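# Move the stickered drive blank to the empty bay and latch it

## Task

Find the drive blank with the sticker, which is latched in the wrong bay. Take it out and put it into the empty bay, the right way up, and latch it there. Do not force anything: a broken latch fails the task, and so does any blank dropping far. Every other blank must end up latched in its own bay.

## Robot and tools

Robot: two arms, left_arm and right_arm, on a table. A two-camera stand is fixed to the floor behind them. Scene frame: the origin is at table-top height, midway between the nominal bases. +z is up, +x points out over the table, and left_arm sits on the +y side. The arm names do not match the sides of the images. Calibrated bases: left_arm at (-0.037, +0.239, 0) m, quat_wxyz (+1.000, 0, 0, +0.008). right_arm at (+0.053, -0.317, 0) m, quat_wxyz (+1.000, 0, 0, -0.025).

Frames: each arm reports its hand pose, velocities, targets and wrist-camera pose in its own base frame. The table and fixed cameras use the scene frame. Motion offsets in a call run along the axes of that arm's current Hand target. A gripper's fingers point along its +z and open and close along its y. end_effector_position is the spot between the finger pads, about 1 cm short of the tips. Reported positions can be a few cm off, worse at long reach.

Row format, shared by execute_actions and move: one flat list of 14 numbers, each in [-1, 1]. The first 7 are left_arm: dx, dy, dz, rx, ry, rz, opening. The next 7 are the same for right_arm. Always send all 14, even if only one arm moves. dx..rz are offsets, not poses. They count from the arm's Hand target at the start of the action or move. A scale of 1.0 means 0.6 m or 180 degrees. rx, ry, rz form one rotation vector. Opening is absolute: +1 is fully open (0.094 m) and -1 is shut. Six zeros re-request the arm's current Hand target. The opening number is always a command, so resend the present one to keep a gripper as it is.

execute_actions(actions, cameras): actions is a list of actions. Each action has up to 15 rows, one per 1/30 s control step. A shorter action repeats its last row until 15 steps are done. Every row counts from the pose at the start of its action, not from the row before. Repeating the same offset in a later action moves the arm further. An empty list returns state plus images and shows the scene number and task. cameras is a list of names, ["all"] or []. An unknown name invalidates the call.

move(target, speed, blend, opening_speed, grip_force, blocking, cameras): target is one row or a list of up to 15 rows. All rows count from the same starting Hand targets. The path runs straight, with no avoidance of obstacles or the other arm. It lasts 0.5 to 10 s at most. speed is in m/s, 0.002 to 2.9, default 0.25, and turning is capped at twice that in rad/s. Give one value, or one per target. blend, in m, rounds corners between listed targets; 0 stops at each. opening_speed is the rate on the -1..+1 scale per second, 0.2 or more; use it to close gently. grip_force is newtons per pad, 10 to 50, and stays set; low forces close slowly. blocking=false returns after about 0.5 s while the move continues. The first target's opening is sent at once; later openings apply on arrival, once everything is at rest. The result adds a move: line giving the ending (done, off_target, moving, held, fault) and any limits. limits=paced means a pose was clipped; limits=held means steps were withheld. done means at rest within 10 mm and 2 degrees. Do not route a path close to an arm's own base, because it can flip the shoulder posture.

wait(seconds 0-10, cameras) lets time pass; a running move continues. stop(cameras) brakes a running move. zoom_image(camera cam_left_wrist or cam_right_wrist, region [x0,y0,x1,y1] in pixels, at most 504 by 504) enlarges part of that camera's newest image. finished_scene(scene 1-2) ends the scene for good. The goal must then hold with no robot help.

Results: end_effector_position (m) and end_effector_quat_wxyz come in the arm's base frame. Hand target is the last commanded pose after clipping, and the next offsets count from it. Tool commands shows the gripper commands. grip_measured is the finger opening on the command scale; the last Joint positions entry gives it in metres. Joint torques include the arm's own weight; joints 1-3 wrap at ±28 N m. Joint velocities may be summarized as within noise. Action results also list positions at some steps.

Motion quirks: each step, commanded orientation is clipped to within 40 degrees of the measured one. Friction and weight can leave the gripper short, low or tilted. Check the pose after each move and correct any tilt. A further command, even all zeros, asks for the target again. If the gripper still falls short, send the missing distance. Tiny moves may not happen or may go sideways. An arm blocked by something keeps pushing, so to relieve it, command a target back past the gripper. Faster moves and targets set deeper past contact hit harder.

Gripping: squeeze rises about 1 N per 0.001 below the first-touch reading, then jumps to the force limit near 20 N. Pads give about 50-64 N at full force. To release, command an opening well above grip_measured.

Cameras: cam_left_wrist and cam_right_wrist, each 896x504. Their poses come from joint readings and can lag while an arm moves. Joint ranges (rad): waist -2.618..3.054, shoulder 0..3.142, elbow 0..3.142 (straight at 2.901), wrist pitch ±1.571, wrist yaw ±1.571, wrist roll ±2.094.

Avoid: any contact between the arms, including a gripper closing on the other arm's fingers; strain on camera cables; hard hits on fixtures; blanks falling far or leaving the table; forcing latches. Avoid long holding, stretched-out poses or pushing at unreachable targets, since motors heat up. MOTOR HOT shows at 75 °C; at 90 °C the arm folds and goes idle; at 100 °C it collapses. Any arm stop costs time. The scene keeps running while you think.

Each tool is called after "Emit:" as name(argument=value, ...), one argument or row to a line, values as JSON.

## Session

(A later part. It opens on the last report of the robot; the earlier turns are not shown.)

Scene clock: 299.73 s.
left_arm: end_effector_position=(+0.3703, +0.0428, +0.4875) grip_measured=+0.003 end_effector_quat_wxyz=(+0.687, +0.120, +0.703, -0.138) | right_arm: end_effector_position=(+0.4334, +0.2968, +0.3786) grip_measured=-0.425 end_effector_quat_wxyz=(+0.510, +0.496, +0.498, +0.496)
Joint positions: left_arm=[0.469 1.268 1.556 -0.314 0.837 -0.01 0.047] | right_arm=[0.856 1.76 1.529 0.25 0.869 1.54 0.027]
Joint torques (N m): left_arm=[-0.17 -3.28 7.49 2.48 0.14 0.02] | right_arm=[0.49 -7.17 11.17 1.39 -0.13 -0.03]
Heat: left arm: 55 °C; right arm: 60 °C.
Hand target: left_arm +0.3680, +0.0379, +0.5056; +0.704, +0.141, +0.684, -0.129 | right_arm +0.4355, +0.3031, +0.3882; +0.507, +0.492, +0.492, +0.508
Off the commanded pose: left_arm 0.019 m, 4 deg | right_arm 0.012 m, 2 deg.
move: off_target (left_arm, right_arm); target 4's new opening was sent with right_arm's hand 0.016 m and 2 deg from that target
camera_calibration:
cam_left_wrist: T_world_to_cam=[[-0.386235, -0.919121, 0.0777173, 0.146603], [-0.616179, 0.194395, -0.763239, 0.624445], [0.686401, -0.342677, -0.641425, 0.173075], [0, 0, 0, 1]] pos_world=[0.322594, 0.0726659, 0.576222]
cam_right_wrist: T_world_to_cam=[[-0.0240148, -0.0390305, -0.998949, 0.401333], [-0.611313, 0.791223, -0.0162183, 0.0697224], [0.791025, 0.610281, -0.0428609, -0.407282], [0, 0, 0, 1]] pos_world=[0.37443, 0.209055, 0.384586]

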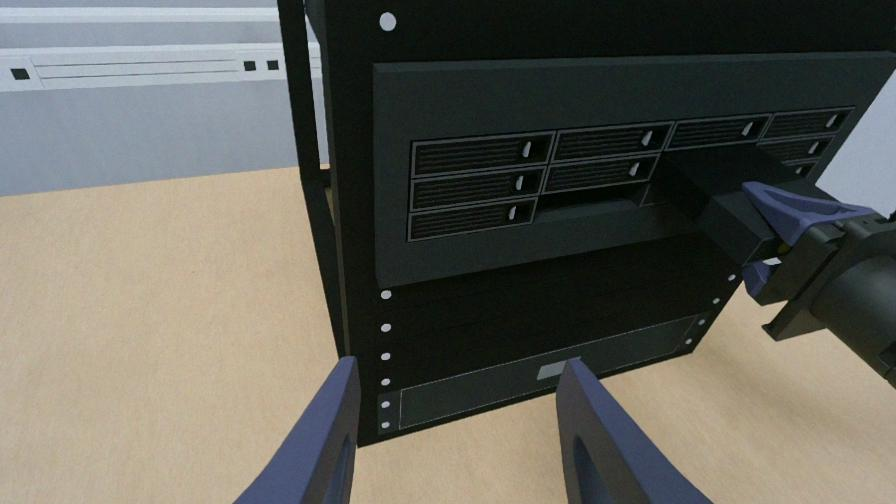

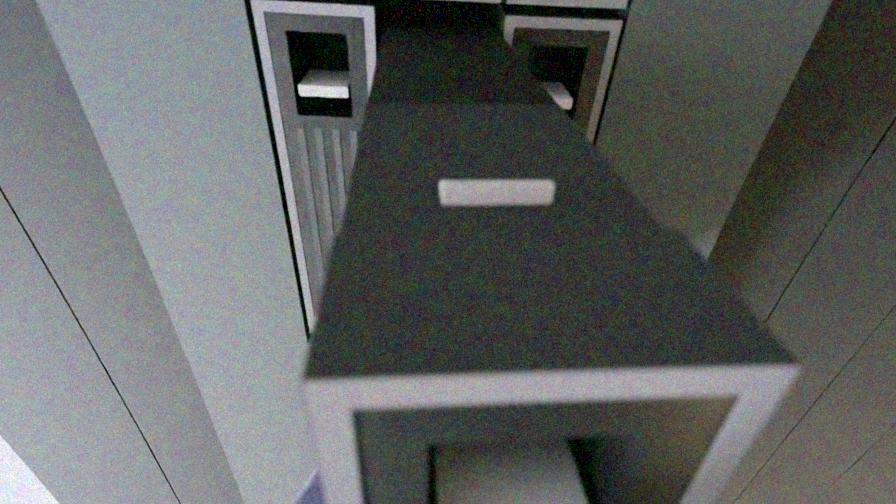

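Emit:
move(
  target=[
    [0,0,0,0,0,0,0,-0.002,0.006,0.0,0,0,0,-0.6],
    [0,0,0,0,0,0,0,-0.003,0.004,0.036,0,0,0,-0.6],
  ],
  speed=0.05,
  cameras=["all"],
)

Emit:
zoom_image(
  camera="cam_left_wrist",
  region=[630, 110, 850, 300],
)

Scene clock: 304.13 s.
left_arm: end_effector_position=(+0.3703, +0.0428, +0.4875) grip_measured=+0.003 end_effector_quat_wxyz=(+0.687, +0.120, +0.703, -0.138) | right_arm: end_effector_position=(+0.4385, +0.2938, +0.3825) grip_measured=-0.430 end_effector_quat_wxyz=(+0.516, +0.501, +0.498, +0.485)
Joint positions: left_arm=[0.469 1.268 1.556 -0.314 0.837 -0.01 0.047] | right_arm=[0.847 1.775 1.574 0.205 0.881 1.54 0.027]
Joint torques (N m): left_arm=[-0.18 -3.29 7.56 2.5 0.13 0.03] | right_arm=[-2.77 -5.03 12.9 1.62 -0.63 -0.03]
Heat: left arm: 55 °C; right arm: 60 °C.
Hand target: left_arm +0.3680, +0.0379, +0.5056; +0.704, +0.141, +0.684, -0.129 | right_arm +0.4570, +0.3012, +0.3914; +0.507, +0.492, +0.492, +0.508
Off the commanded pose: left_arm 0.019 m, 4 deg | right_arm 0.022 m, 3 deg.
move: off_target (left_arm, right_arm)
camera_calibration:
cam_left_wrist: T_world_to_cam=[[-0.386235, -0.919121, 0.0777173, 0.146603], [-0.616179, 0.194395, -0.763239, 0.624445], [0.686401, -0.342677, -0.641425, 0.173075], [0, 0, 0, 1]] pos_world=[0.322594, 0.0726659, 0.576222]
cam_right_wrist: T_world_to_cam=[[-0.0351054, -0.0498244, -0.998141, 0.412965], [-0.595057, 0.803455, -0.0191776, 0.0656355], [0.802917, 0.593277, -0.0578539, -0.403735], [0, 0, 0, 1]] pos_world=[0.37772, 0.207367, 0.390098]

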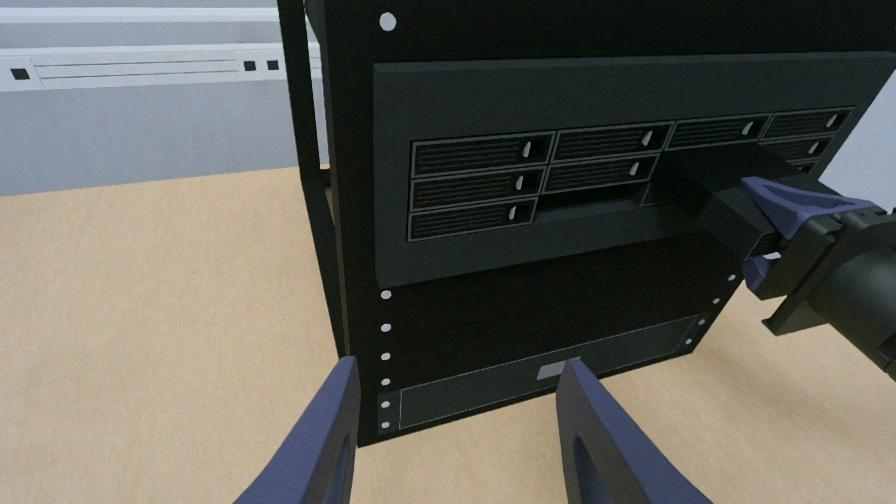

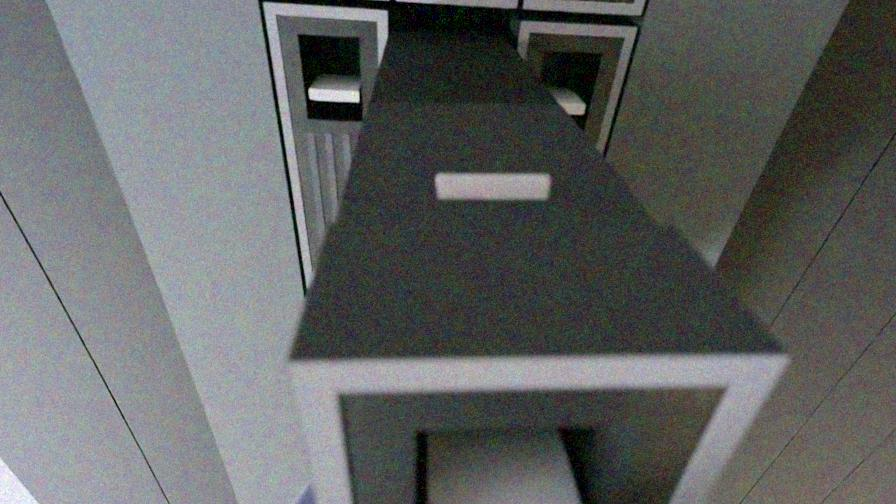

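Scaled by 2.291.

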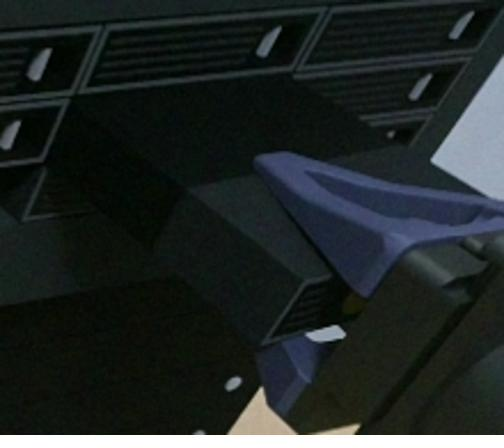

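Emit:
move(
  target=[0,0,0,0,0,0,0,0,-0.004,0.025,0,0.004,0,-0.6],
  speed=0.05,
  cameras=["all"],
)

Emit:
zoom_image(
  camera="cam_left_wrist",
  region=[630, 110, 850, 300],
)

Scene clock: 307.60 s.
left_arm: end_effector_position=(+0.3703, +0.0428, +0.4875) grip_measured=+0.003 end_effector_quat_wxyz=(+0.687, +0.120, +0.703, -0.138) | right_arm: end_effector_position=(+0.4398, +0.2930, +0.3834) grip_measured=-0.430 end_effector_quat_wxyz=(+0.517, +0.503, +0.498, +0.482)
Joint positions: left_arm=[0.469 1.268 1.556 -0.314 0.837 -0.01 0.047] | right_arm=[0.846 1.781 1.589 0.189 0.886 1.543 0.027]
Joint torques (N m): left_arm=[-0.24 -3.26 7.56 2.48 0.13 0.02] | right_arm=[-5.33 -3.66 13.27 1.78 -1.05 -0.03]
Heat: left arm: 55 °C; right arm: 61 °C.
Hand target: left_arm +0.3680, +0.0379, +0.5056; +0.704, +0.141, +0.684, -0.129 | right_arm +0.4721, +0.3013, +0.3895; +0.504, +0.489, +0.495, +0.511
Off the commanded pose: left_arm 0.019 m, 4 deg | right_arm 0.034 m, 4 deg.
move: off_target (left_arm, right_arm)
camera_calibration:
cam_left_wrist: T_world_to_cam=[[-0.386235, -0.919121, 0.0777173, 0.146603], [-0.616179, 0.194395, -0.763239, 0.624445], [0.686401, -0.342677, -0.641425, 0.173075], [0, 0, 0, 1]] pos_world=[0.322594, 0.0726659, 0.576222]
cam_right_wrist: T_world_to_cam=[[-0.0393377, -0.0510482, -0.997921, 0.416043], [-0.589279, 0.807727, -0.0180898, 0.0629552], [0.806972, 0.587342, -0.0618557, -0.402805], [0, 0, 0, 1]] pos_world=[0.378517, 0.206972, 0.391401]

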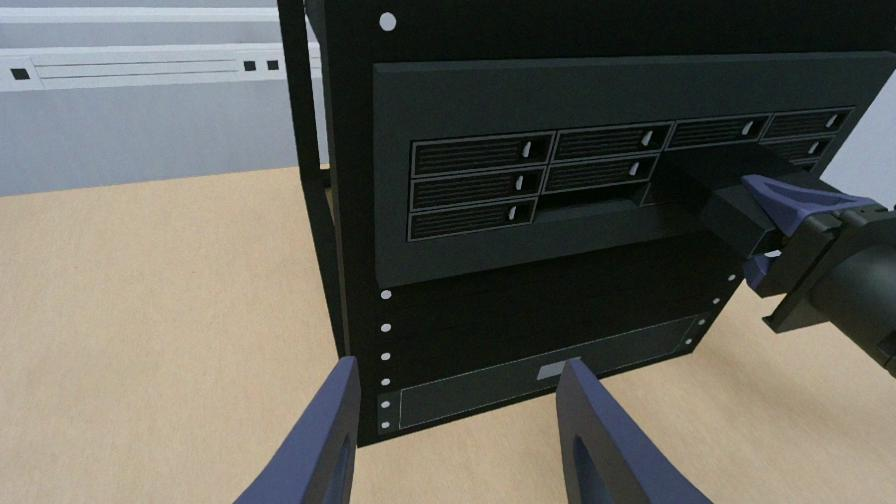

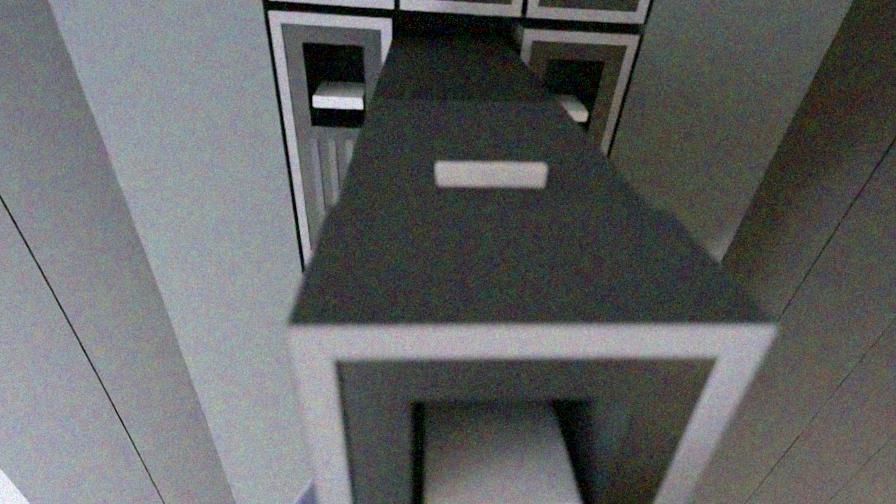

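Scaled by 2.291.

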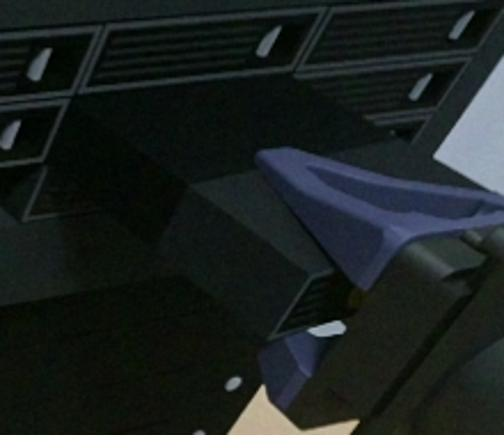

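Emit:
move(
  target=[
    [0,0,0,0,0,0,0,0,0.002,-0.057,0,0,0,-0.6],
    [0,0,0,0,0,0,0,-0.0,0.002,-0.057,0,0,0,-0.3],
    [0,0,0,0,0,0,0,-0.036,0.002,-0.057,0,-0.015,0,-0.3],
    [0,0,0,0,0,0,0,-0.032,0.002,-0.055,0,-0.015,0,-0.6],
  ],
  speed=0.06,
  opening_speed=0.5,
  cameras=["cam_right_wrist"],
)

Emit:
zoom_image(
  camera="cam_right_wrist",
  region=[350, 0, 600, 140],
)

Scene clock: 319.47 s.
left_arm: end_effector_position=(+0.3703, +0.0428, +0.4875) grip_measured=+0.003 end_effector_quat_wxyz=(+0.687, +0.120, +0.703, -0.138) | right_arm: end_effector_position=(+0.4422, +0.2955, +0.3775) grip_measured=-0.424 end_effector_quat_wxyz=(+0.509, +0.496, +0.494, +0.501)
Joint positions: left_arm=[0.469 1.268 1.556 -0.314 0.837 -0.01 0.047] | right_arm=[0.837 1.778 1.538 0.268 0.847 1.543 0.027]
Joint torques (N m): left_arm=[-0.13 -3.3 7.5 2.49 0.14 0.05] | right_arm=[-0.9 -11.14 7.6 1.23 0.08 -0.05]
Heat: left arm: 55 °C; right arm: 60 °C.
Hand target: left_arm +0.3680, +0.0379, +0.5056; +0.704, +0.141, +0.684, -0.129 | right_arm +0.4393, +0.2817, +0.3896; +0.516, +0.501, +0.483, +0.499
Off the commanded pose: left_arm 0.019 m, 4 deg | right_arm 0.019 m, 2 deg.
move: off_target (left_arm, right_arm); target 2's new opening was sent with right_arm's hand 0.011 m and 4 deg from that target; target 4's new opening was sent with right_arm's hand 0.022 m and 2 deg from that target
camera_calibration:
cam_right_wrist: T_world_to_cam=[[-0.0169753, -0.0289697, -0.999436, 0.394581], [-0.613342, 0.789719, -0.0124733, 0.0759734], [0.789635, 0.612784, -0.0311741, -0.417959], [0, 0, 0, 1]] pos_world=[0.383331, 0.207552, 0.382277]
Images, in order (width x height): cam_right_wrist 896x504.

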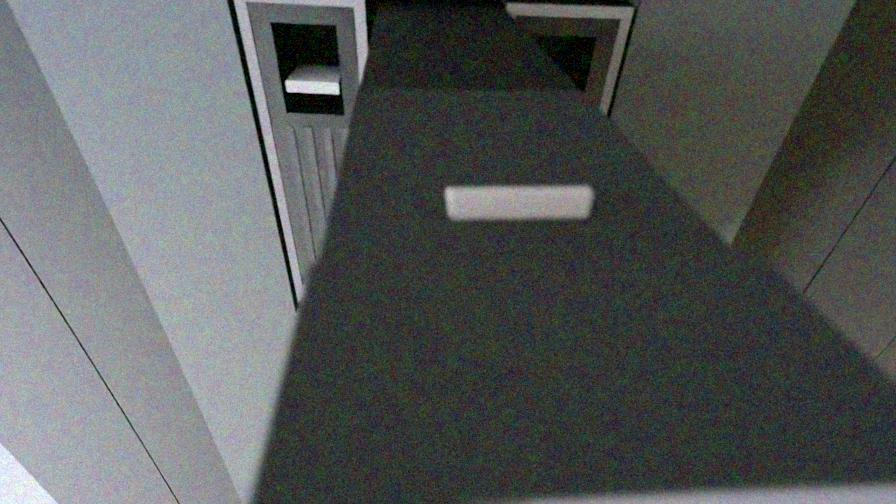

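Scaled by 2.016.

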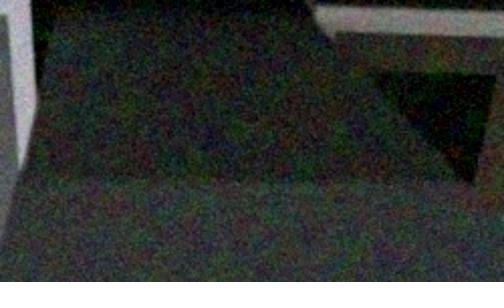

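Emit:
move(
  target=[
    [0,0,0,0,0,0,0,0,0,0,0,0,0,-0.2],
    [0,0,0,0,0,0,0,-0.022,0,-0.065,0,0.007,0,-0.2],
    [0,0,0,0,0,0,0,-0.007,0.003,-0.01,0,0.007,0,-0.2],
  ],
  speed=0.08,
  opening_speed=0.5,
  cameras=["all"],
)

Emit:
zoom_image(
  camera="cam_left_wrist",
  region=[630, 110, 850, 300],
)

Scene clock: 325.70 s.
left_arm: end_effector_position=(+0.3703, +0.0428, +0.4875) grip_measured=+0.003 end_effector_quat_wxyz=(+0.687, +0.120, +0.703, -0.138) | right_arm: end_effector_position=(+0.4276, +0.2793, +0.3729) grip_measured=-0.201 end_effector_quat_wxyz=(+0.509, +0.494, +0.505, +0.492)
Joint positions: left_arm=[0.469 1.268 1.556 -0.314 0.837 -0.01 0.047] | right_arm=[0.836 1.692 1.44 0.253 0.842 1.542 0.038]
Joint torques (N m): left_arm=[-0.2 -3.32 7.54 2.47 0.14 0.04] | right_arm=[-0.92 -7.15 12.3 1.39 -0.08 -0.04]
Heat: left arm: 55 °C; right arm: 59 °C.
Hand target: left_arm +0.3680, +0.0379, +0.5056; +0.704, +0.141, +0.684, -0.129 | right_arm +0.4331, +0.2777, +0.3912; +0.510, +0.496, +0.489, +0.505
Off the commanded pose: left_arm 0.019 m, 4 deg | right_arm 0.019 m, 2 deg.
move: off_target (left_arm, right_arm)
camera_calibration:
cam_left_wrist: T_world_to_cam=[[-0.386235, -0.919121, 0.0777173, 0.146603], [-0.616179, 0.194395, -0.763239, 0.624445], [0.686401, -0.342677, -0.641425, 0.173075], [0, 0, 0, 1]] pos_world=[0.322594, 0.0726659, 0.576222]
cam_right_wrist: T_world_to_cam=[[-0.0351727, -0.0502331, -0.998118, 0.402377], [-0.616615, 0.787062, -0.0178822, 0.0839527], [0.786479, 0.614825, -0.0586575, -0.385663], [0, 0, 0, 1]] pos_world=[0.369235, 0.191252, 0.380499]

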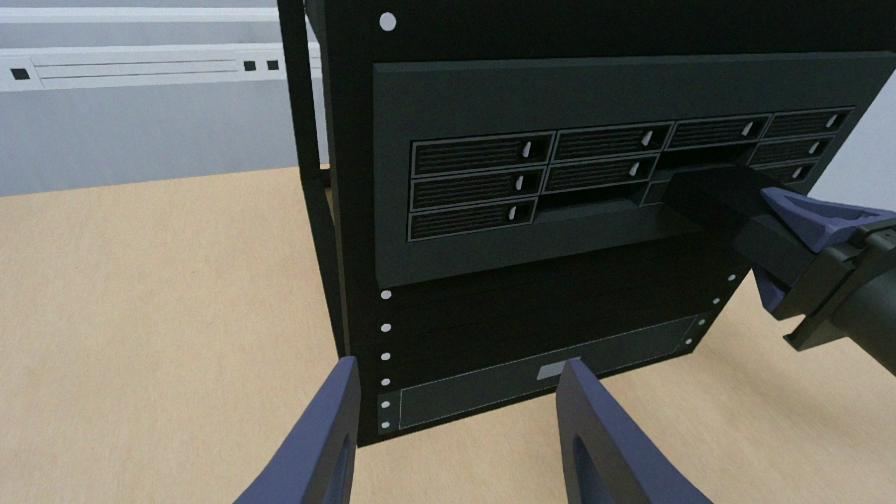

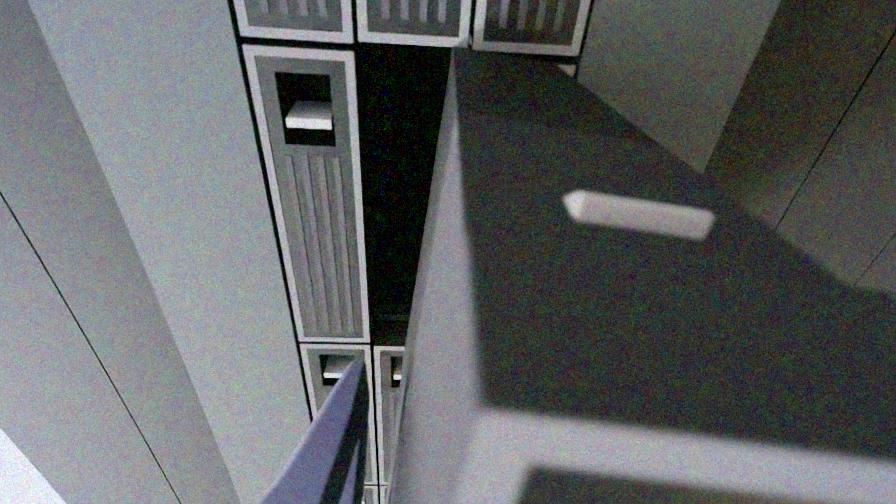

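Scaled by 2.291.

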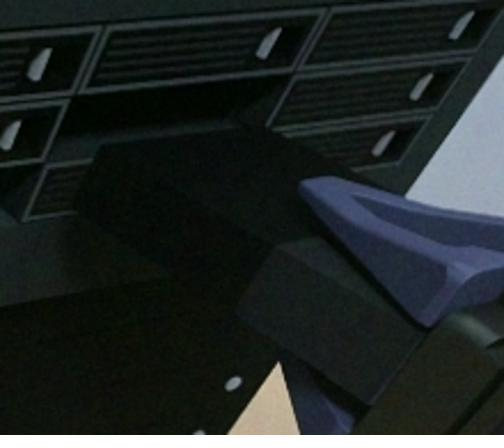

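Emit:
move(
  target=[0,0,0,0,0,0,0,0,0,0,0,0,0,-0.6],
  speed=0.05,
  opening_speed=0.4,
  cameras=["all"],
)

Emit:
zoom_image(
  camera="cam_left_wrist",
  region=[630, 110, 880, 330],
)

Scene clock: 328.43 s.
left_arm: end_effector_position=(+0.3703, +0.0428, +0.4875) grip_measured=+0.003 end_effector_quat_wxyz=(+0.687, +0.120, +0.703, -0.138) | right_arm: end_effector_position=(+0.4276, +0.2794, +0.3728) grip_measured=-0.431 end_effector_quat_wxyz=(+0.508, +0.494, +0.505, +0.492)
Joint positions: left_arm=[0.469 1.268 1.556 -0.314 0.837 -0.01 0.047] | right_arm=[0.836 1.692 1.44 0.253 0.841 1.542 0.027]
Joint torques (N m): left_arm=[-0.18 -3.28 7.56 2.47 0.11 0.03] | right_arm=[-0.92 -7.13 12.3 1.39 -0.08 -0.04]
Heat: left arm: 55 °C; right arm: 60 °C.
Hand target: left_arm +0.3680, +0.0379, +0.5056; +0.704, +0.141, +0.684, -0.129 | right_arm +0.4331, +0.2777, +0.3912; +0.510, +0.495, +0.489, +0.505
Off the commanded pose: left_arm 0.019 m, 4 deg | right_arm 0.019 m, 2 deg.
move: off_target (left_arm, right_arm)
camera_calibration:
cam_left_wrist: T_world_to_cam=[[-0.386235, -0.919121, 0.0777173, 0.146603], [-0.616179, 0.194395, -0.763239, 0.624445], [0.686401, -0.342677, -0.641425, 0.173075], [0, 0, 0, 1]] pos_world=[0.322594, 0.0726659, 0.576222]
cam_right_wrist: T_world_to_cam=[[-0.0353852, -0.0505868, -0.998093, 0.402522], [-0.617239, 0.78657, -0.0179832, 0.0842995], [0.785979, 0.615426, -0.0590571, -0.385581], [0, 0, 0, 1]] pos_world=[0.369335, 0.191352, 0.380499]

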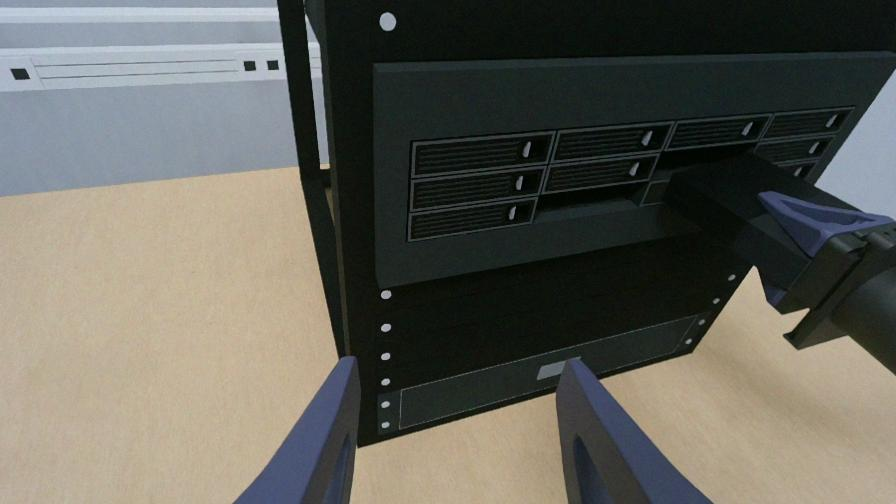

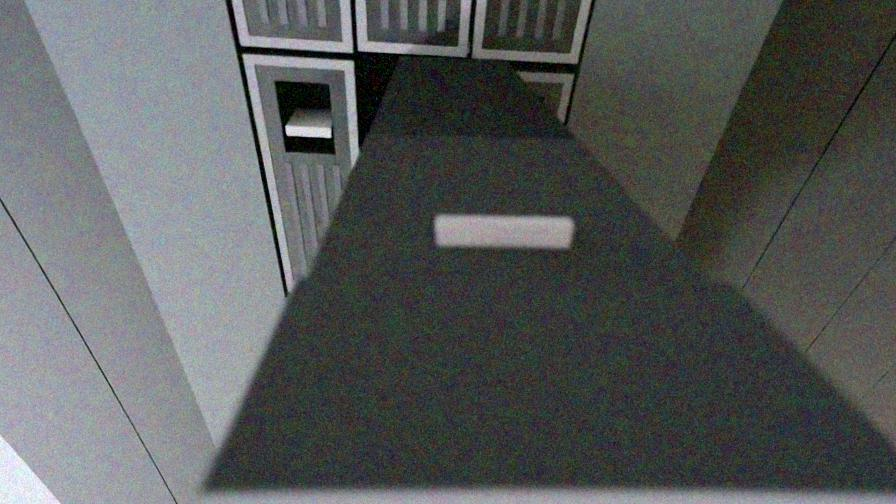

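Scaled by 2.016.

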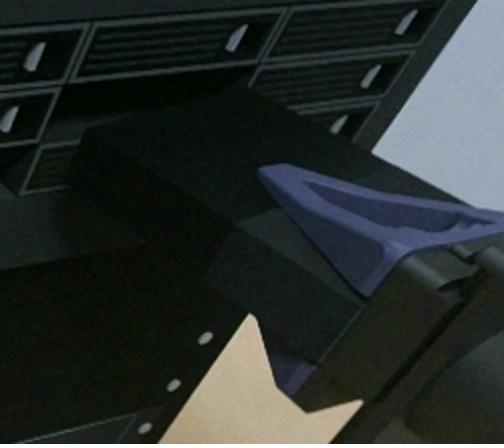

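Emit:
move(
  target=[
    [0,0,0,0,0,0,0,0.0,0.0,-0.07,0,0,0,-0.6],
    [0,0,0,0,0,0,0,0.007,0.0,-0.07,0,-0.042,0,-0.6],
    [0,0,0,0,0,0,0,0.007,0.003,-0.04,0,-0.042,0,-0.6],
  ],
  speed=0.08,
  cameras=["all"],
)

Emit:
zoom_image(
  camera="cam_left_wrist",
  region=[630, 110, 880, 330],
)

Scene clock: 338.43 s.
left_arm: end_effector_position=(+0.3703, +0.0428, +0.4875) grip_measured=+0.003 end_effector_quat_wxyz=(+0.687, +0.120, +0.703, -0.138) | right_arm: end_effector_position=(+0.4050, +0.2802, +0.3766) grip_measured=-0.431 end_effector_quat_wxyz=(+0.545, +0.526, +0.469, +0.455)
Joint positions: left_arm=[0.469 1.268 1.556 -0.314 0.837 -0.01 0.047] | right_arm=[0.92 1.715 1.475 0.254 1.067 1.527 0.027]
Joint torques (N m): left_arm=[-0.21 -3.28 7.46 2.5 0.15 0.02] | right_arm=[-0.4 -7.01 11.88 1.37 -0.11 -0.04]
Heat: left arm: 56 °C; right arm: 61 °C.
Hand target: left_arm +0.3680, +0.0379, +0.5056; +0.704, +0.141, +0.684, -0.129 | right_arm +0.4092, +0.2821, +0.3923; +0.542, +0.528, +0.454, +0.471
Off the commanded pose: left_arm 0.019 m, 4 deg | right_arm 0.016 m, 3 deg.
move: off_target (left_arm, right_arm)
camera_calibration:
cam_left_wrist: T_world_to_cam=[[-0.386235, -0.919121, 0.0777173, 0.146603], [-0.616179, 0.194395, -0.763239, 0.624445], [0.686401, -0.342677, -0.641425, 0.173075], [0, 0, 0, 1]] pos_world=[0.322594, 0.0726659, 0.576222]
cam_right_wrist: T_world_to_cam=[[-0.0373519, -0.0505941, -0.998021, 0.406323], [-0.499961, 0.865682, -0.0251737, 0.00283765], [0.865242, 0.498031, -0.0576299, -0.367721], [0, 0, 0, 1]] pos_world=[0.334763, 0.201237, 0.384398]

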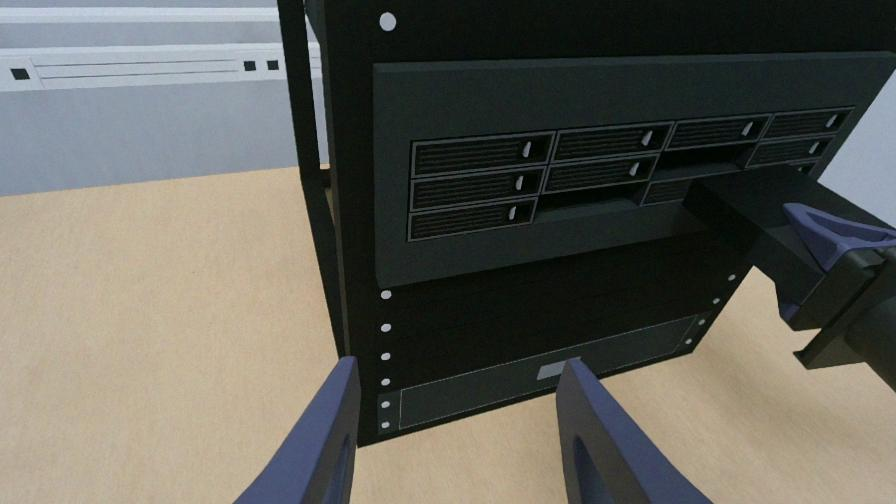

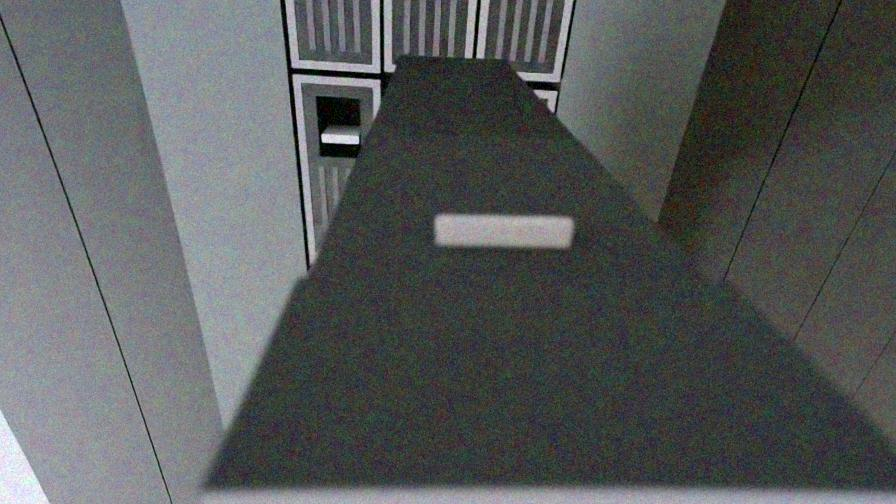

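Scaled by 2.016.

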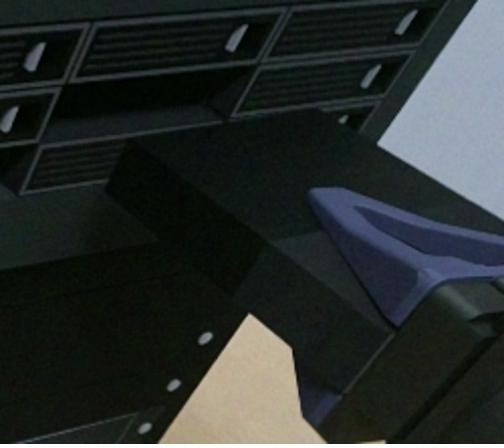

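Emit:
move(
  target=[0,0,0,0,0,0,0,0.010,0.011,-0.002,0,0,0,-0.6],
  speed=0.06,
  cameras=["all"],
)

Emit:
zoom_image(
  camera="cam_left_wrist",
  region=[630, 110, 880, 330],
)

Emit:
zoom_image(
  camera="cam_right_wrist",
  region=[350, 0, 600, 140],
)

Scene clock: 343.07 s.
left_arm: end_effector_position=(+0.3703, +0.0428, +0.4875) grip_measured=+0.003 end_effector_quat_wxyz=(+0.687, +0.120, +0.703, -0.138) | right_arm: end_effector_position=(+0.4079, +0.2842, +0.3864) grip_measured=-0.431 end_effector_quat_wxyz=(+0.543, +0.527, +0.463, +0.461)
Joint positions: left_arm=[0.469 1.268 1.556 -0.314 0.837 -0.01 0.047] | right_arm=[0.92 1.735 1.524 0.242 1.067 1.526 0.027]
Joint torques (N m): left_arm=[-0.17 -3.33 7.56 2.47 0.15 0.02] | right_arm=[0.62 -7.13 11.73 1.18 -0.03 -0.04]
Heat: left arm: 56 °C; right arm: 62 °C.
Hand target: left_arm +0.3680, +0.0379, +0.5056; +0.704, +0.141, +0.684, -0.129 | right_arm +0.4086, +0.2882, +0.3988; +0.542, +0.528, +0.454, +0.471
Off the commanded pose: left_arm 0.019 m, 4 deg | right_arm 0.013 m, 1 deg.
move: off_target (left_arm, right_arm)
camera_calibration:
cam_left_wrist: T_world_to_cam=[[-0.386235, -0.919121, 0.0777173, 0.146603], [-0.616179, 0.194395, -0.763239, 0.624445], [0.686401, -0.342677, -0.641425, 0.173075], [0, 0, 0, 1]] pos_world=[0.322594, 0.0726659, 0.576222]
cam_right_wrist: T_world_to_cam=[[-0.0259247, -0.0362142, -0.999008, 0.408078], [-0.499996, 0.865832, -0.0184114, -0.00156103], [0.86564, 0.499022, -0.0405533, -0.378753], [0, 0, 0, 1]] pos_world=[0.337662, 0.205136, 0.392284]

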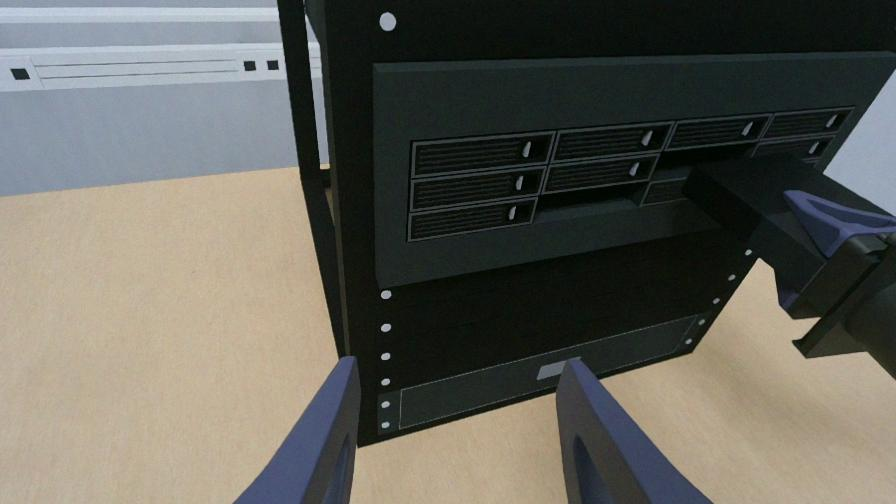

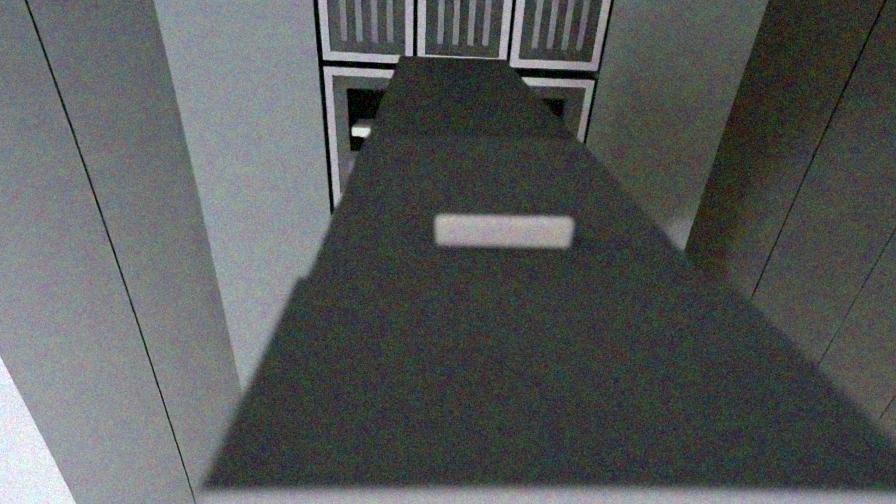

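Scaled by 2.016.

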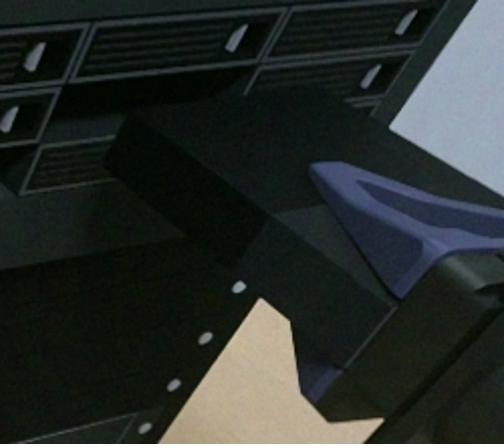

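Scaled by 2.016.

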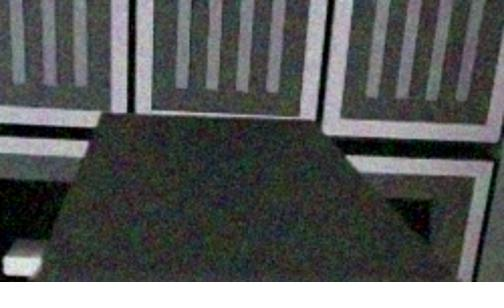

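Emit:
move(
  target=[
    [0,0,0,0,0,0,0,0.022,-0.014,-0.025,0,0,0,-0.6],
    [0,0,0,0,0,0,0,0.016,-0.003,-0.003,0,0,0,-0.6],
  ],
  speed=0.06,
  cameras=["all"],
)

Emit:
zoom_image(
  camera="cam_left_wrist",
  region=[630, 110, 880, 330],
)

Emit:
zoom_image(
  camera="cam_right_wrist",
  region=[350, 0, 600, 140],
)

Scene clock: 349.40 s.
left_arm: end_effector_position=(+0.3703, +0.0428, +0.4875) grip_measured=+0.003 end_effector_quat_wxyz=(+0.687, +0.120, +0.703, -0.138) | right_arm: end_effector_position=(+0.4044, +0.2961, +0.3844) grip_measured=-0.431 end_effector_quat_wxyz=(+0.544, +0.527, +0.464, +0.460)
Joint positions: left_arm=[0.469 1.268 1.556 -0.314 0.837 -0.01 0.047] | right_arm=[0.945 1.764 1.552 0.243 1.093 1.524 0.027]
Joint torques (N m): left_arm=[-0.21 -3.26 7.56 2.47 0.14 0.02] | right_arm=[-0.36 -7.34 11.66 1.23 -0.12 -0.05]
Heat: left arm: 56 °C; right arm: 63 °C.
Hand target: left_arm +0.3680, +0.0379, +0.5056; +0.704, +0.141, +0.684, -0.129 | right_arm +0.4083, +0.2980, +0.3970; +0.542, +0.528, +0.454, +0.471
Off the commanded pose: left_arm 0.019 m, 4 deg | right_arm 0.013 m, 2 deg.
move: off_target (left_arm, right_arm)
camera_calibration:
cam_left_wrist: T_world_to_cam=[[-0.386235, -0.919121, 0.0777173, 0.146603], [-0.616179, 0.194395, -0.763239, 0.624445], [0.686401, -0.342677, -0.641425, 0.173075], [0, 0, 0, 1]] pos_world=[0.322594, 0.0726659, 0.576222]
cam_right_wrist: T_world_to_cam=[[-0.0274207, -0.0390333, -0.998862, 0.407778], [-0.499669, 0.865983, -0.0201238, -0.0132556], [0.865782, 0.498549, -0.0432496, -0.380585], [0, 0, 0, 1]] pos_world=[0.334062, 0.217136, 0.390587]

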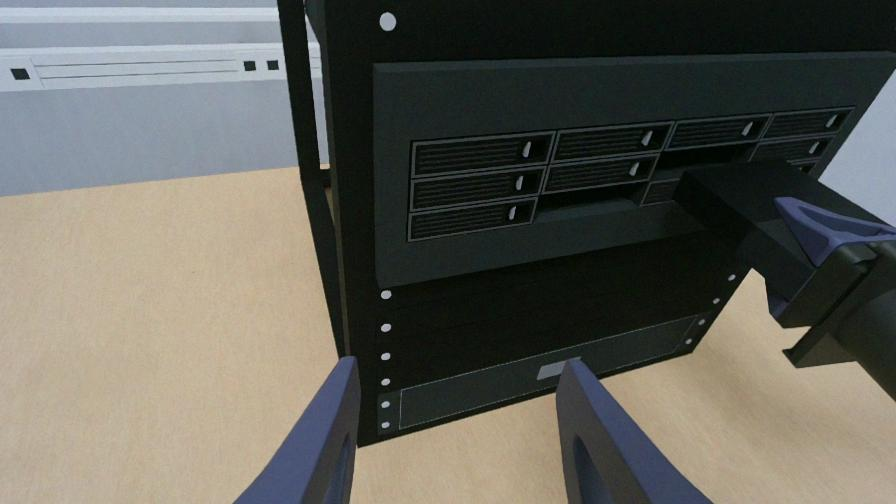

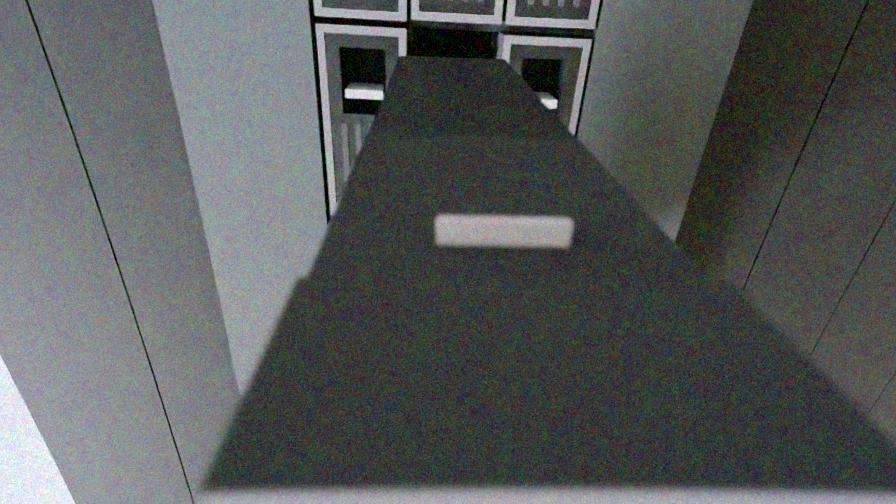

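Scaled by 2.016.

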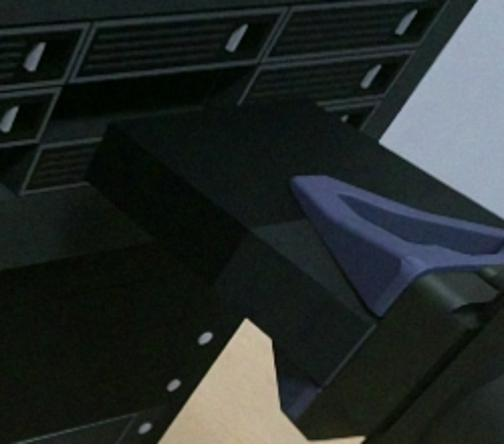

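Scaled by 2.016.

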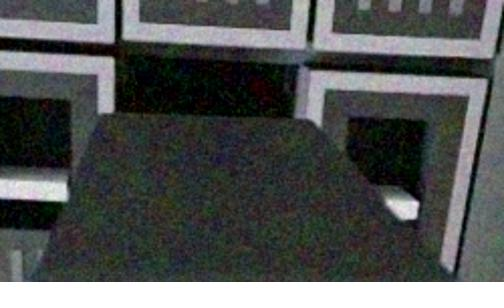

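Emit:
move(
  target=[0,0,0,0,0,0,0,-0.015,0.0,0.034,0,0,0,-0.6],
  speed=0.06,
  cameras=["all"],
)

Emit:
zoom_image(
  camera="cam_left_wrist",
  region=[630, 110, 880, 330],
)

Emit:
zoom_image(
  camera="cam_right_wrist",
  region=[350, 0, 600, 140],
)

Scene clock: 355.43 s.
left_arm: end_effector_position=(+0.3703, +0.0428, +0.4875) grip_measured=+0.003 end_effector_quat_wxyz=(+0.687, +0.120, +0.703, -0.138) | right_arm: end_effector_position=(+0.4235, +0.2836, +0.3850) grip_measured=-0.431 end_effector_quat_wxyz=(+0.545, +0.527, +0.464, +0.458)
Joint positions: left_arm=[0.469 1.268 1.556 -0.314 0.837 -0.01 0.047] | right_arm=[0.889 1.772 1.565 0.234 1.038 1.524 0.027]
Joint torques (N m): left_arm=[-0.17 -3.26 7.47 2.49 0.13 0] | right_arm=[-0.23 -7.41 11.79 1.26 -0.12 0.03]
Heat: left arm: 56 °C; right arm: 63 °C.
Hand target: left_arm +0.3680, +0.0379, +0.5056; +0.704, +0.141, +0.684, -0.129 | right_arm +0.4271, +0.2861, +0.3976; +0.542, +0.528, +0.454, +0.471
Off the commanded pose: left_arm 0.019 m, 4 deg | right_arm 0.013 m, 2 deg.
move: off_target (left_arm, right_arm)
camera_calibration:
cam_left_wrist: T_world_to_cam=[[-0.386235, -0.919121, 0.0777173, 0.146603], [-0.616179, 0.194395, -0.763239, 0.624445], [0.686401, -0.342677, -0.641425, 0.173075], [0, 0, 0, 1]] pos_world=[0.322594, 0.0726659, 0.576222]
cam_right_wrist: T_world_to_cam=[[-0.0285704, -0.0429277, -0.99867, 0.409949], [-0.497752, 0.867013, -0.0230285, 0.00715739], [0.866849, 0.496432, -0.0461383, -0.389671], [0, 0, 0, 1]] pos_world=[0.353061, 0.204838, 0.391589]

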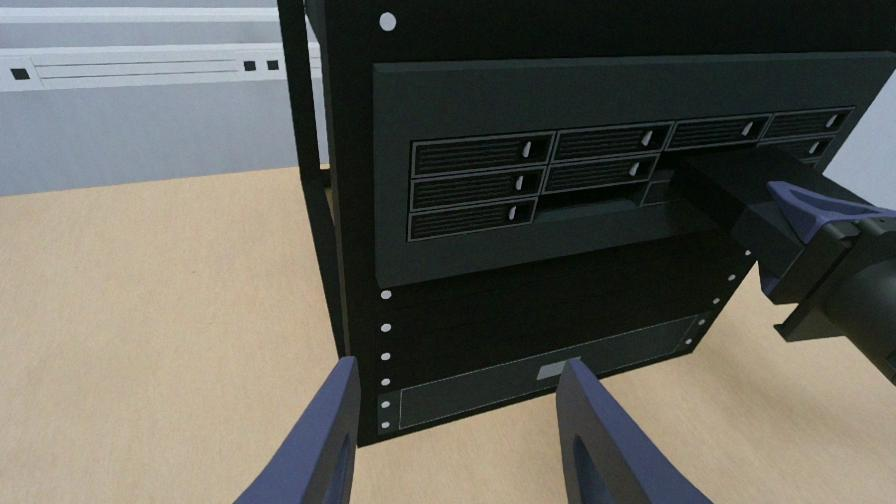

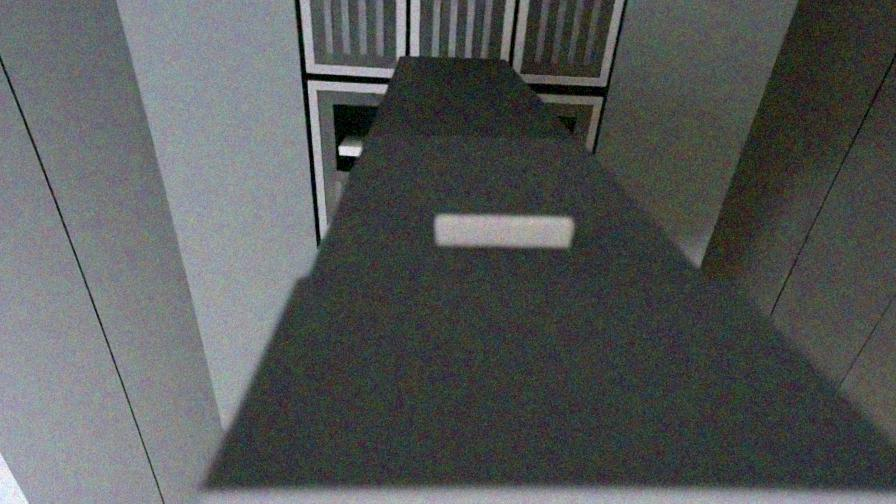

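Scaled by 2.016.

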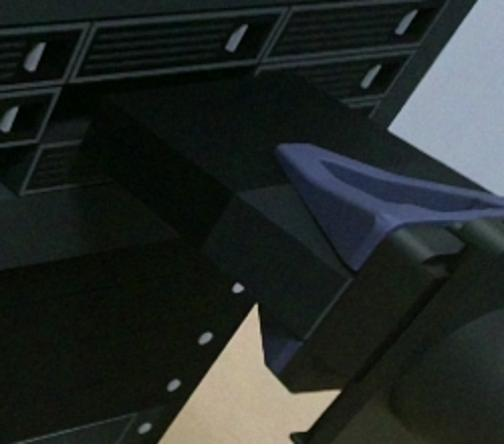

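Scaled by 2.016.

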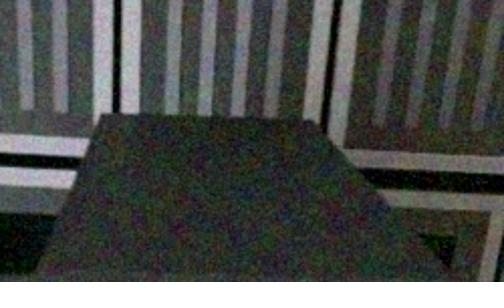

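Emit:
move(
  target=[0,0,0,0,0,0,0,0.017,0.0,-0.0,0,0,0,-0.6],
  speed=0.06,
  cameras=["all"],
)

Emit:
zoom_image(
  camera="cam_left_wrist",
  region=[630, 110, 880, 330],
)

Emit:
zoom_image(
  camera="cam_right_wrist",
  region=[350, 0, 600, 140],
)

Scene clock: 359.30 s.
left_arm: end_effector_position=(+0.3703, +0.0428, +0.4875) grip_measured=+0.003 end_effector_quat_wxyz=(+0.687, +0.120, +0.703, -0.138) | right_arm: end_effector_position=(+0.4292, +0.2908, +0.3850) grip_measured=-0.431 end_effector_quat_wxyz=(+0.545, +0.527, +0.464, +0.458)
Joint positions: left_arm=[0.469 1.268 1.556 -0.314 0.837 -0.01 0.047] | right_arm=[0.889 1.807 1.608 0.227 1.037 1.524 0.027]
Joint torques (N m): left_arm=[-0.17 -3.26 7.51 2.48 0.13 0.01] | right_arm=[1.05 -7.75 11.7 1.23 -0.01 0.02]
Heat: left arm: 56 °C; right arm: 63 °C.
Hand target: left_arm +0.3680, +0.0379, +0.5056; +0.704, +0.141, +0.684, -0.129 | right_arm +0.4286, +0.2963, +0.3977; +0.542, +0.528, +0.454, +0.471
Off the commanded pose: left_arm 0.019 m, 4 deg | right_arm 0.014 m, 2 deg.
move: off_target (left_arm, right_arm)
camera_calibration:
cam_left_wrist: T_world_to_cam=[[-0.386235, -0.919121, 0.0777173, 0.146603], [-0.616179, 0.194395, -0.763239, 0.624445], [0.686401, -0.342677, -0.641425, 0.173075], [0, 0, 0, 1]] pos_world=[0.322594, 0.0726659, 0.576222]
cam_right_wrist: T_world_to_cam=[[-0.0282415, -0.0426652, -0.99869, 0.410153], [-0.498323, 0.866688, -0.0229341, 0.00412341], [0.866532, 0.497022, -0.0457376, -0.398397], [0, 0, 0, 1]] pos_world=[0.358861, 0.211938, 0.391489]

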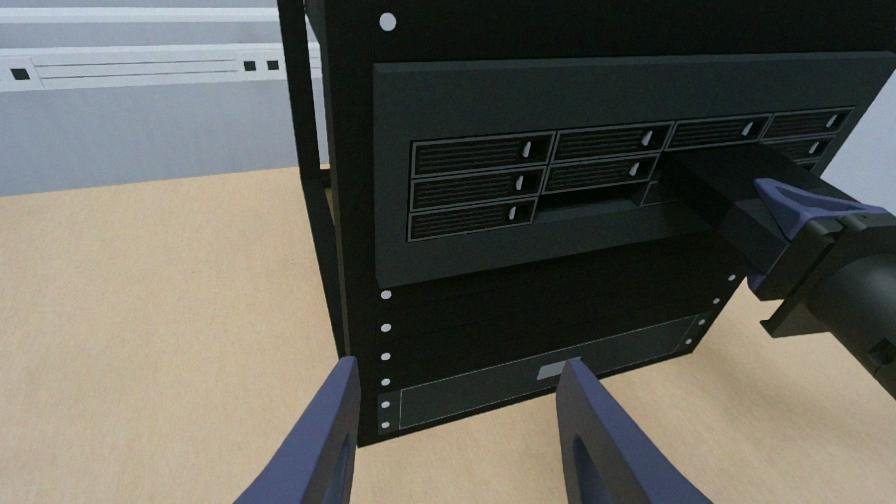

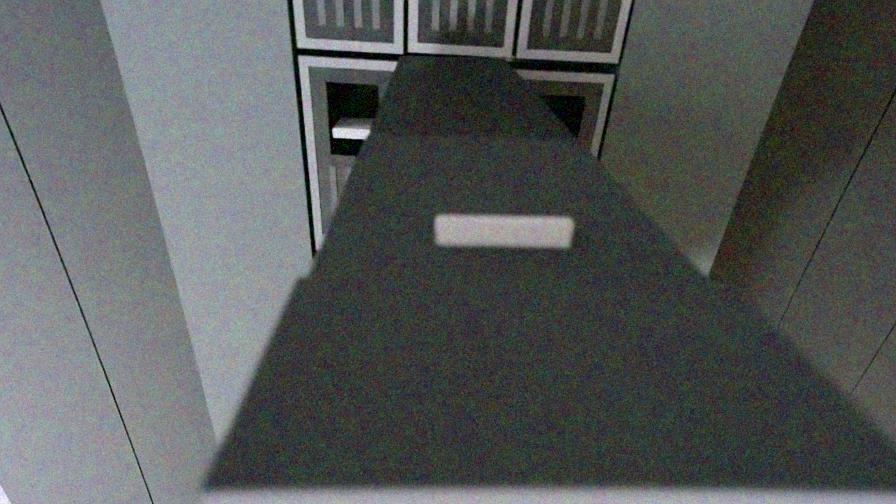

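Scaled by 2.016.

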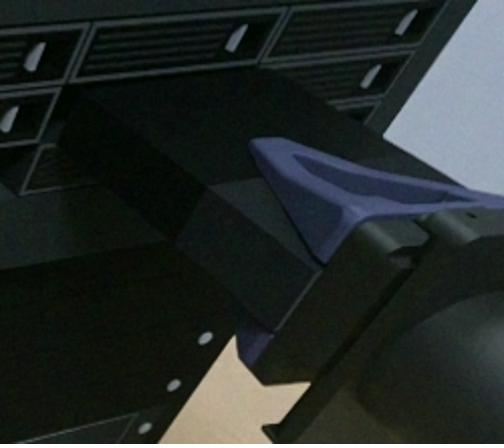

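Scaled by 2.016.

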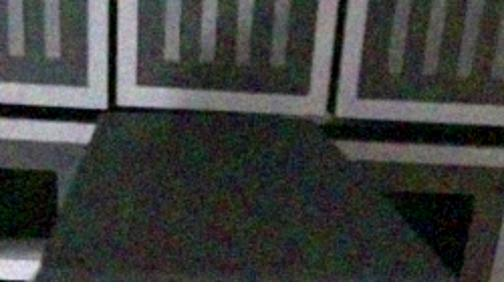

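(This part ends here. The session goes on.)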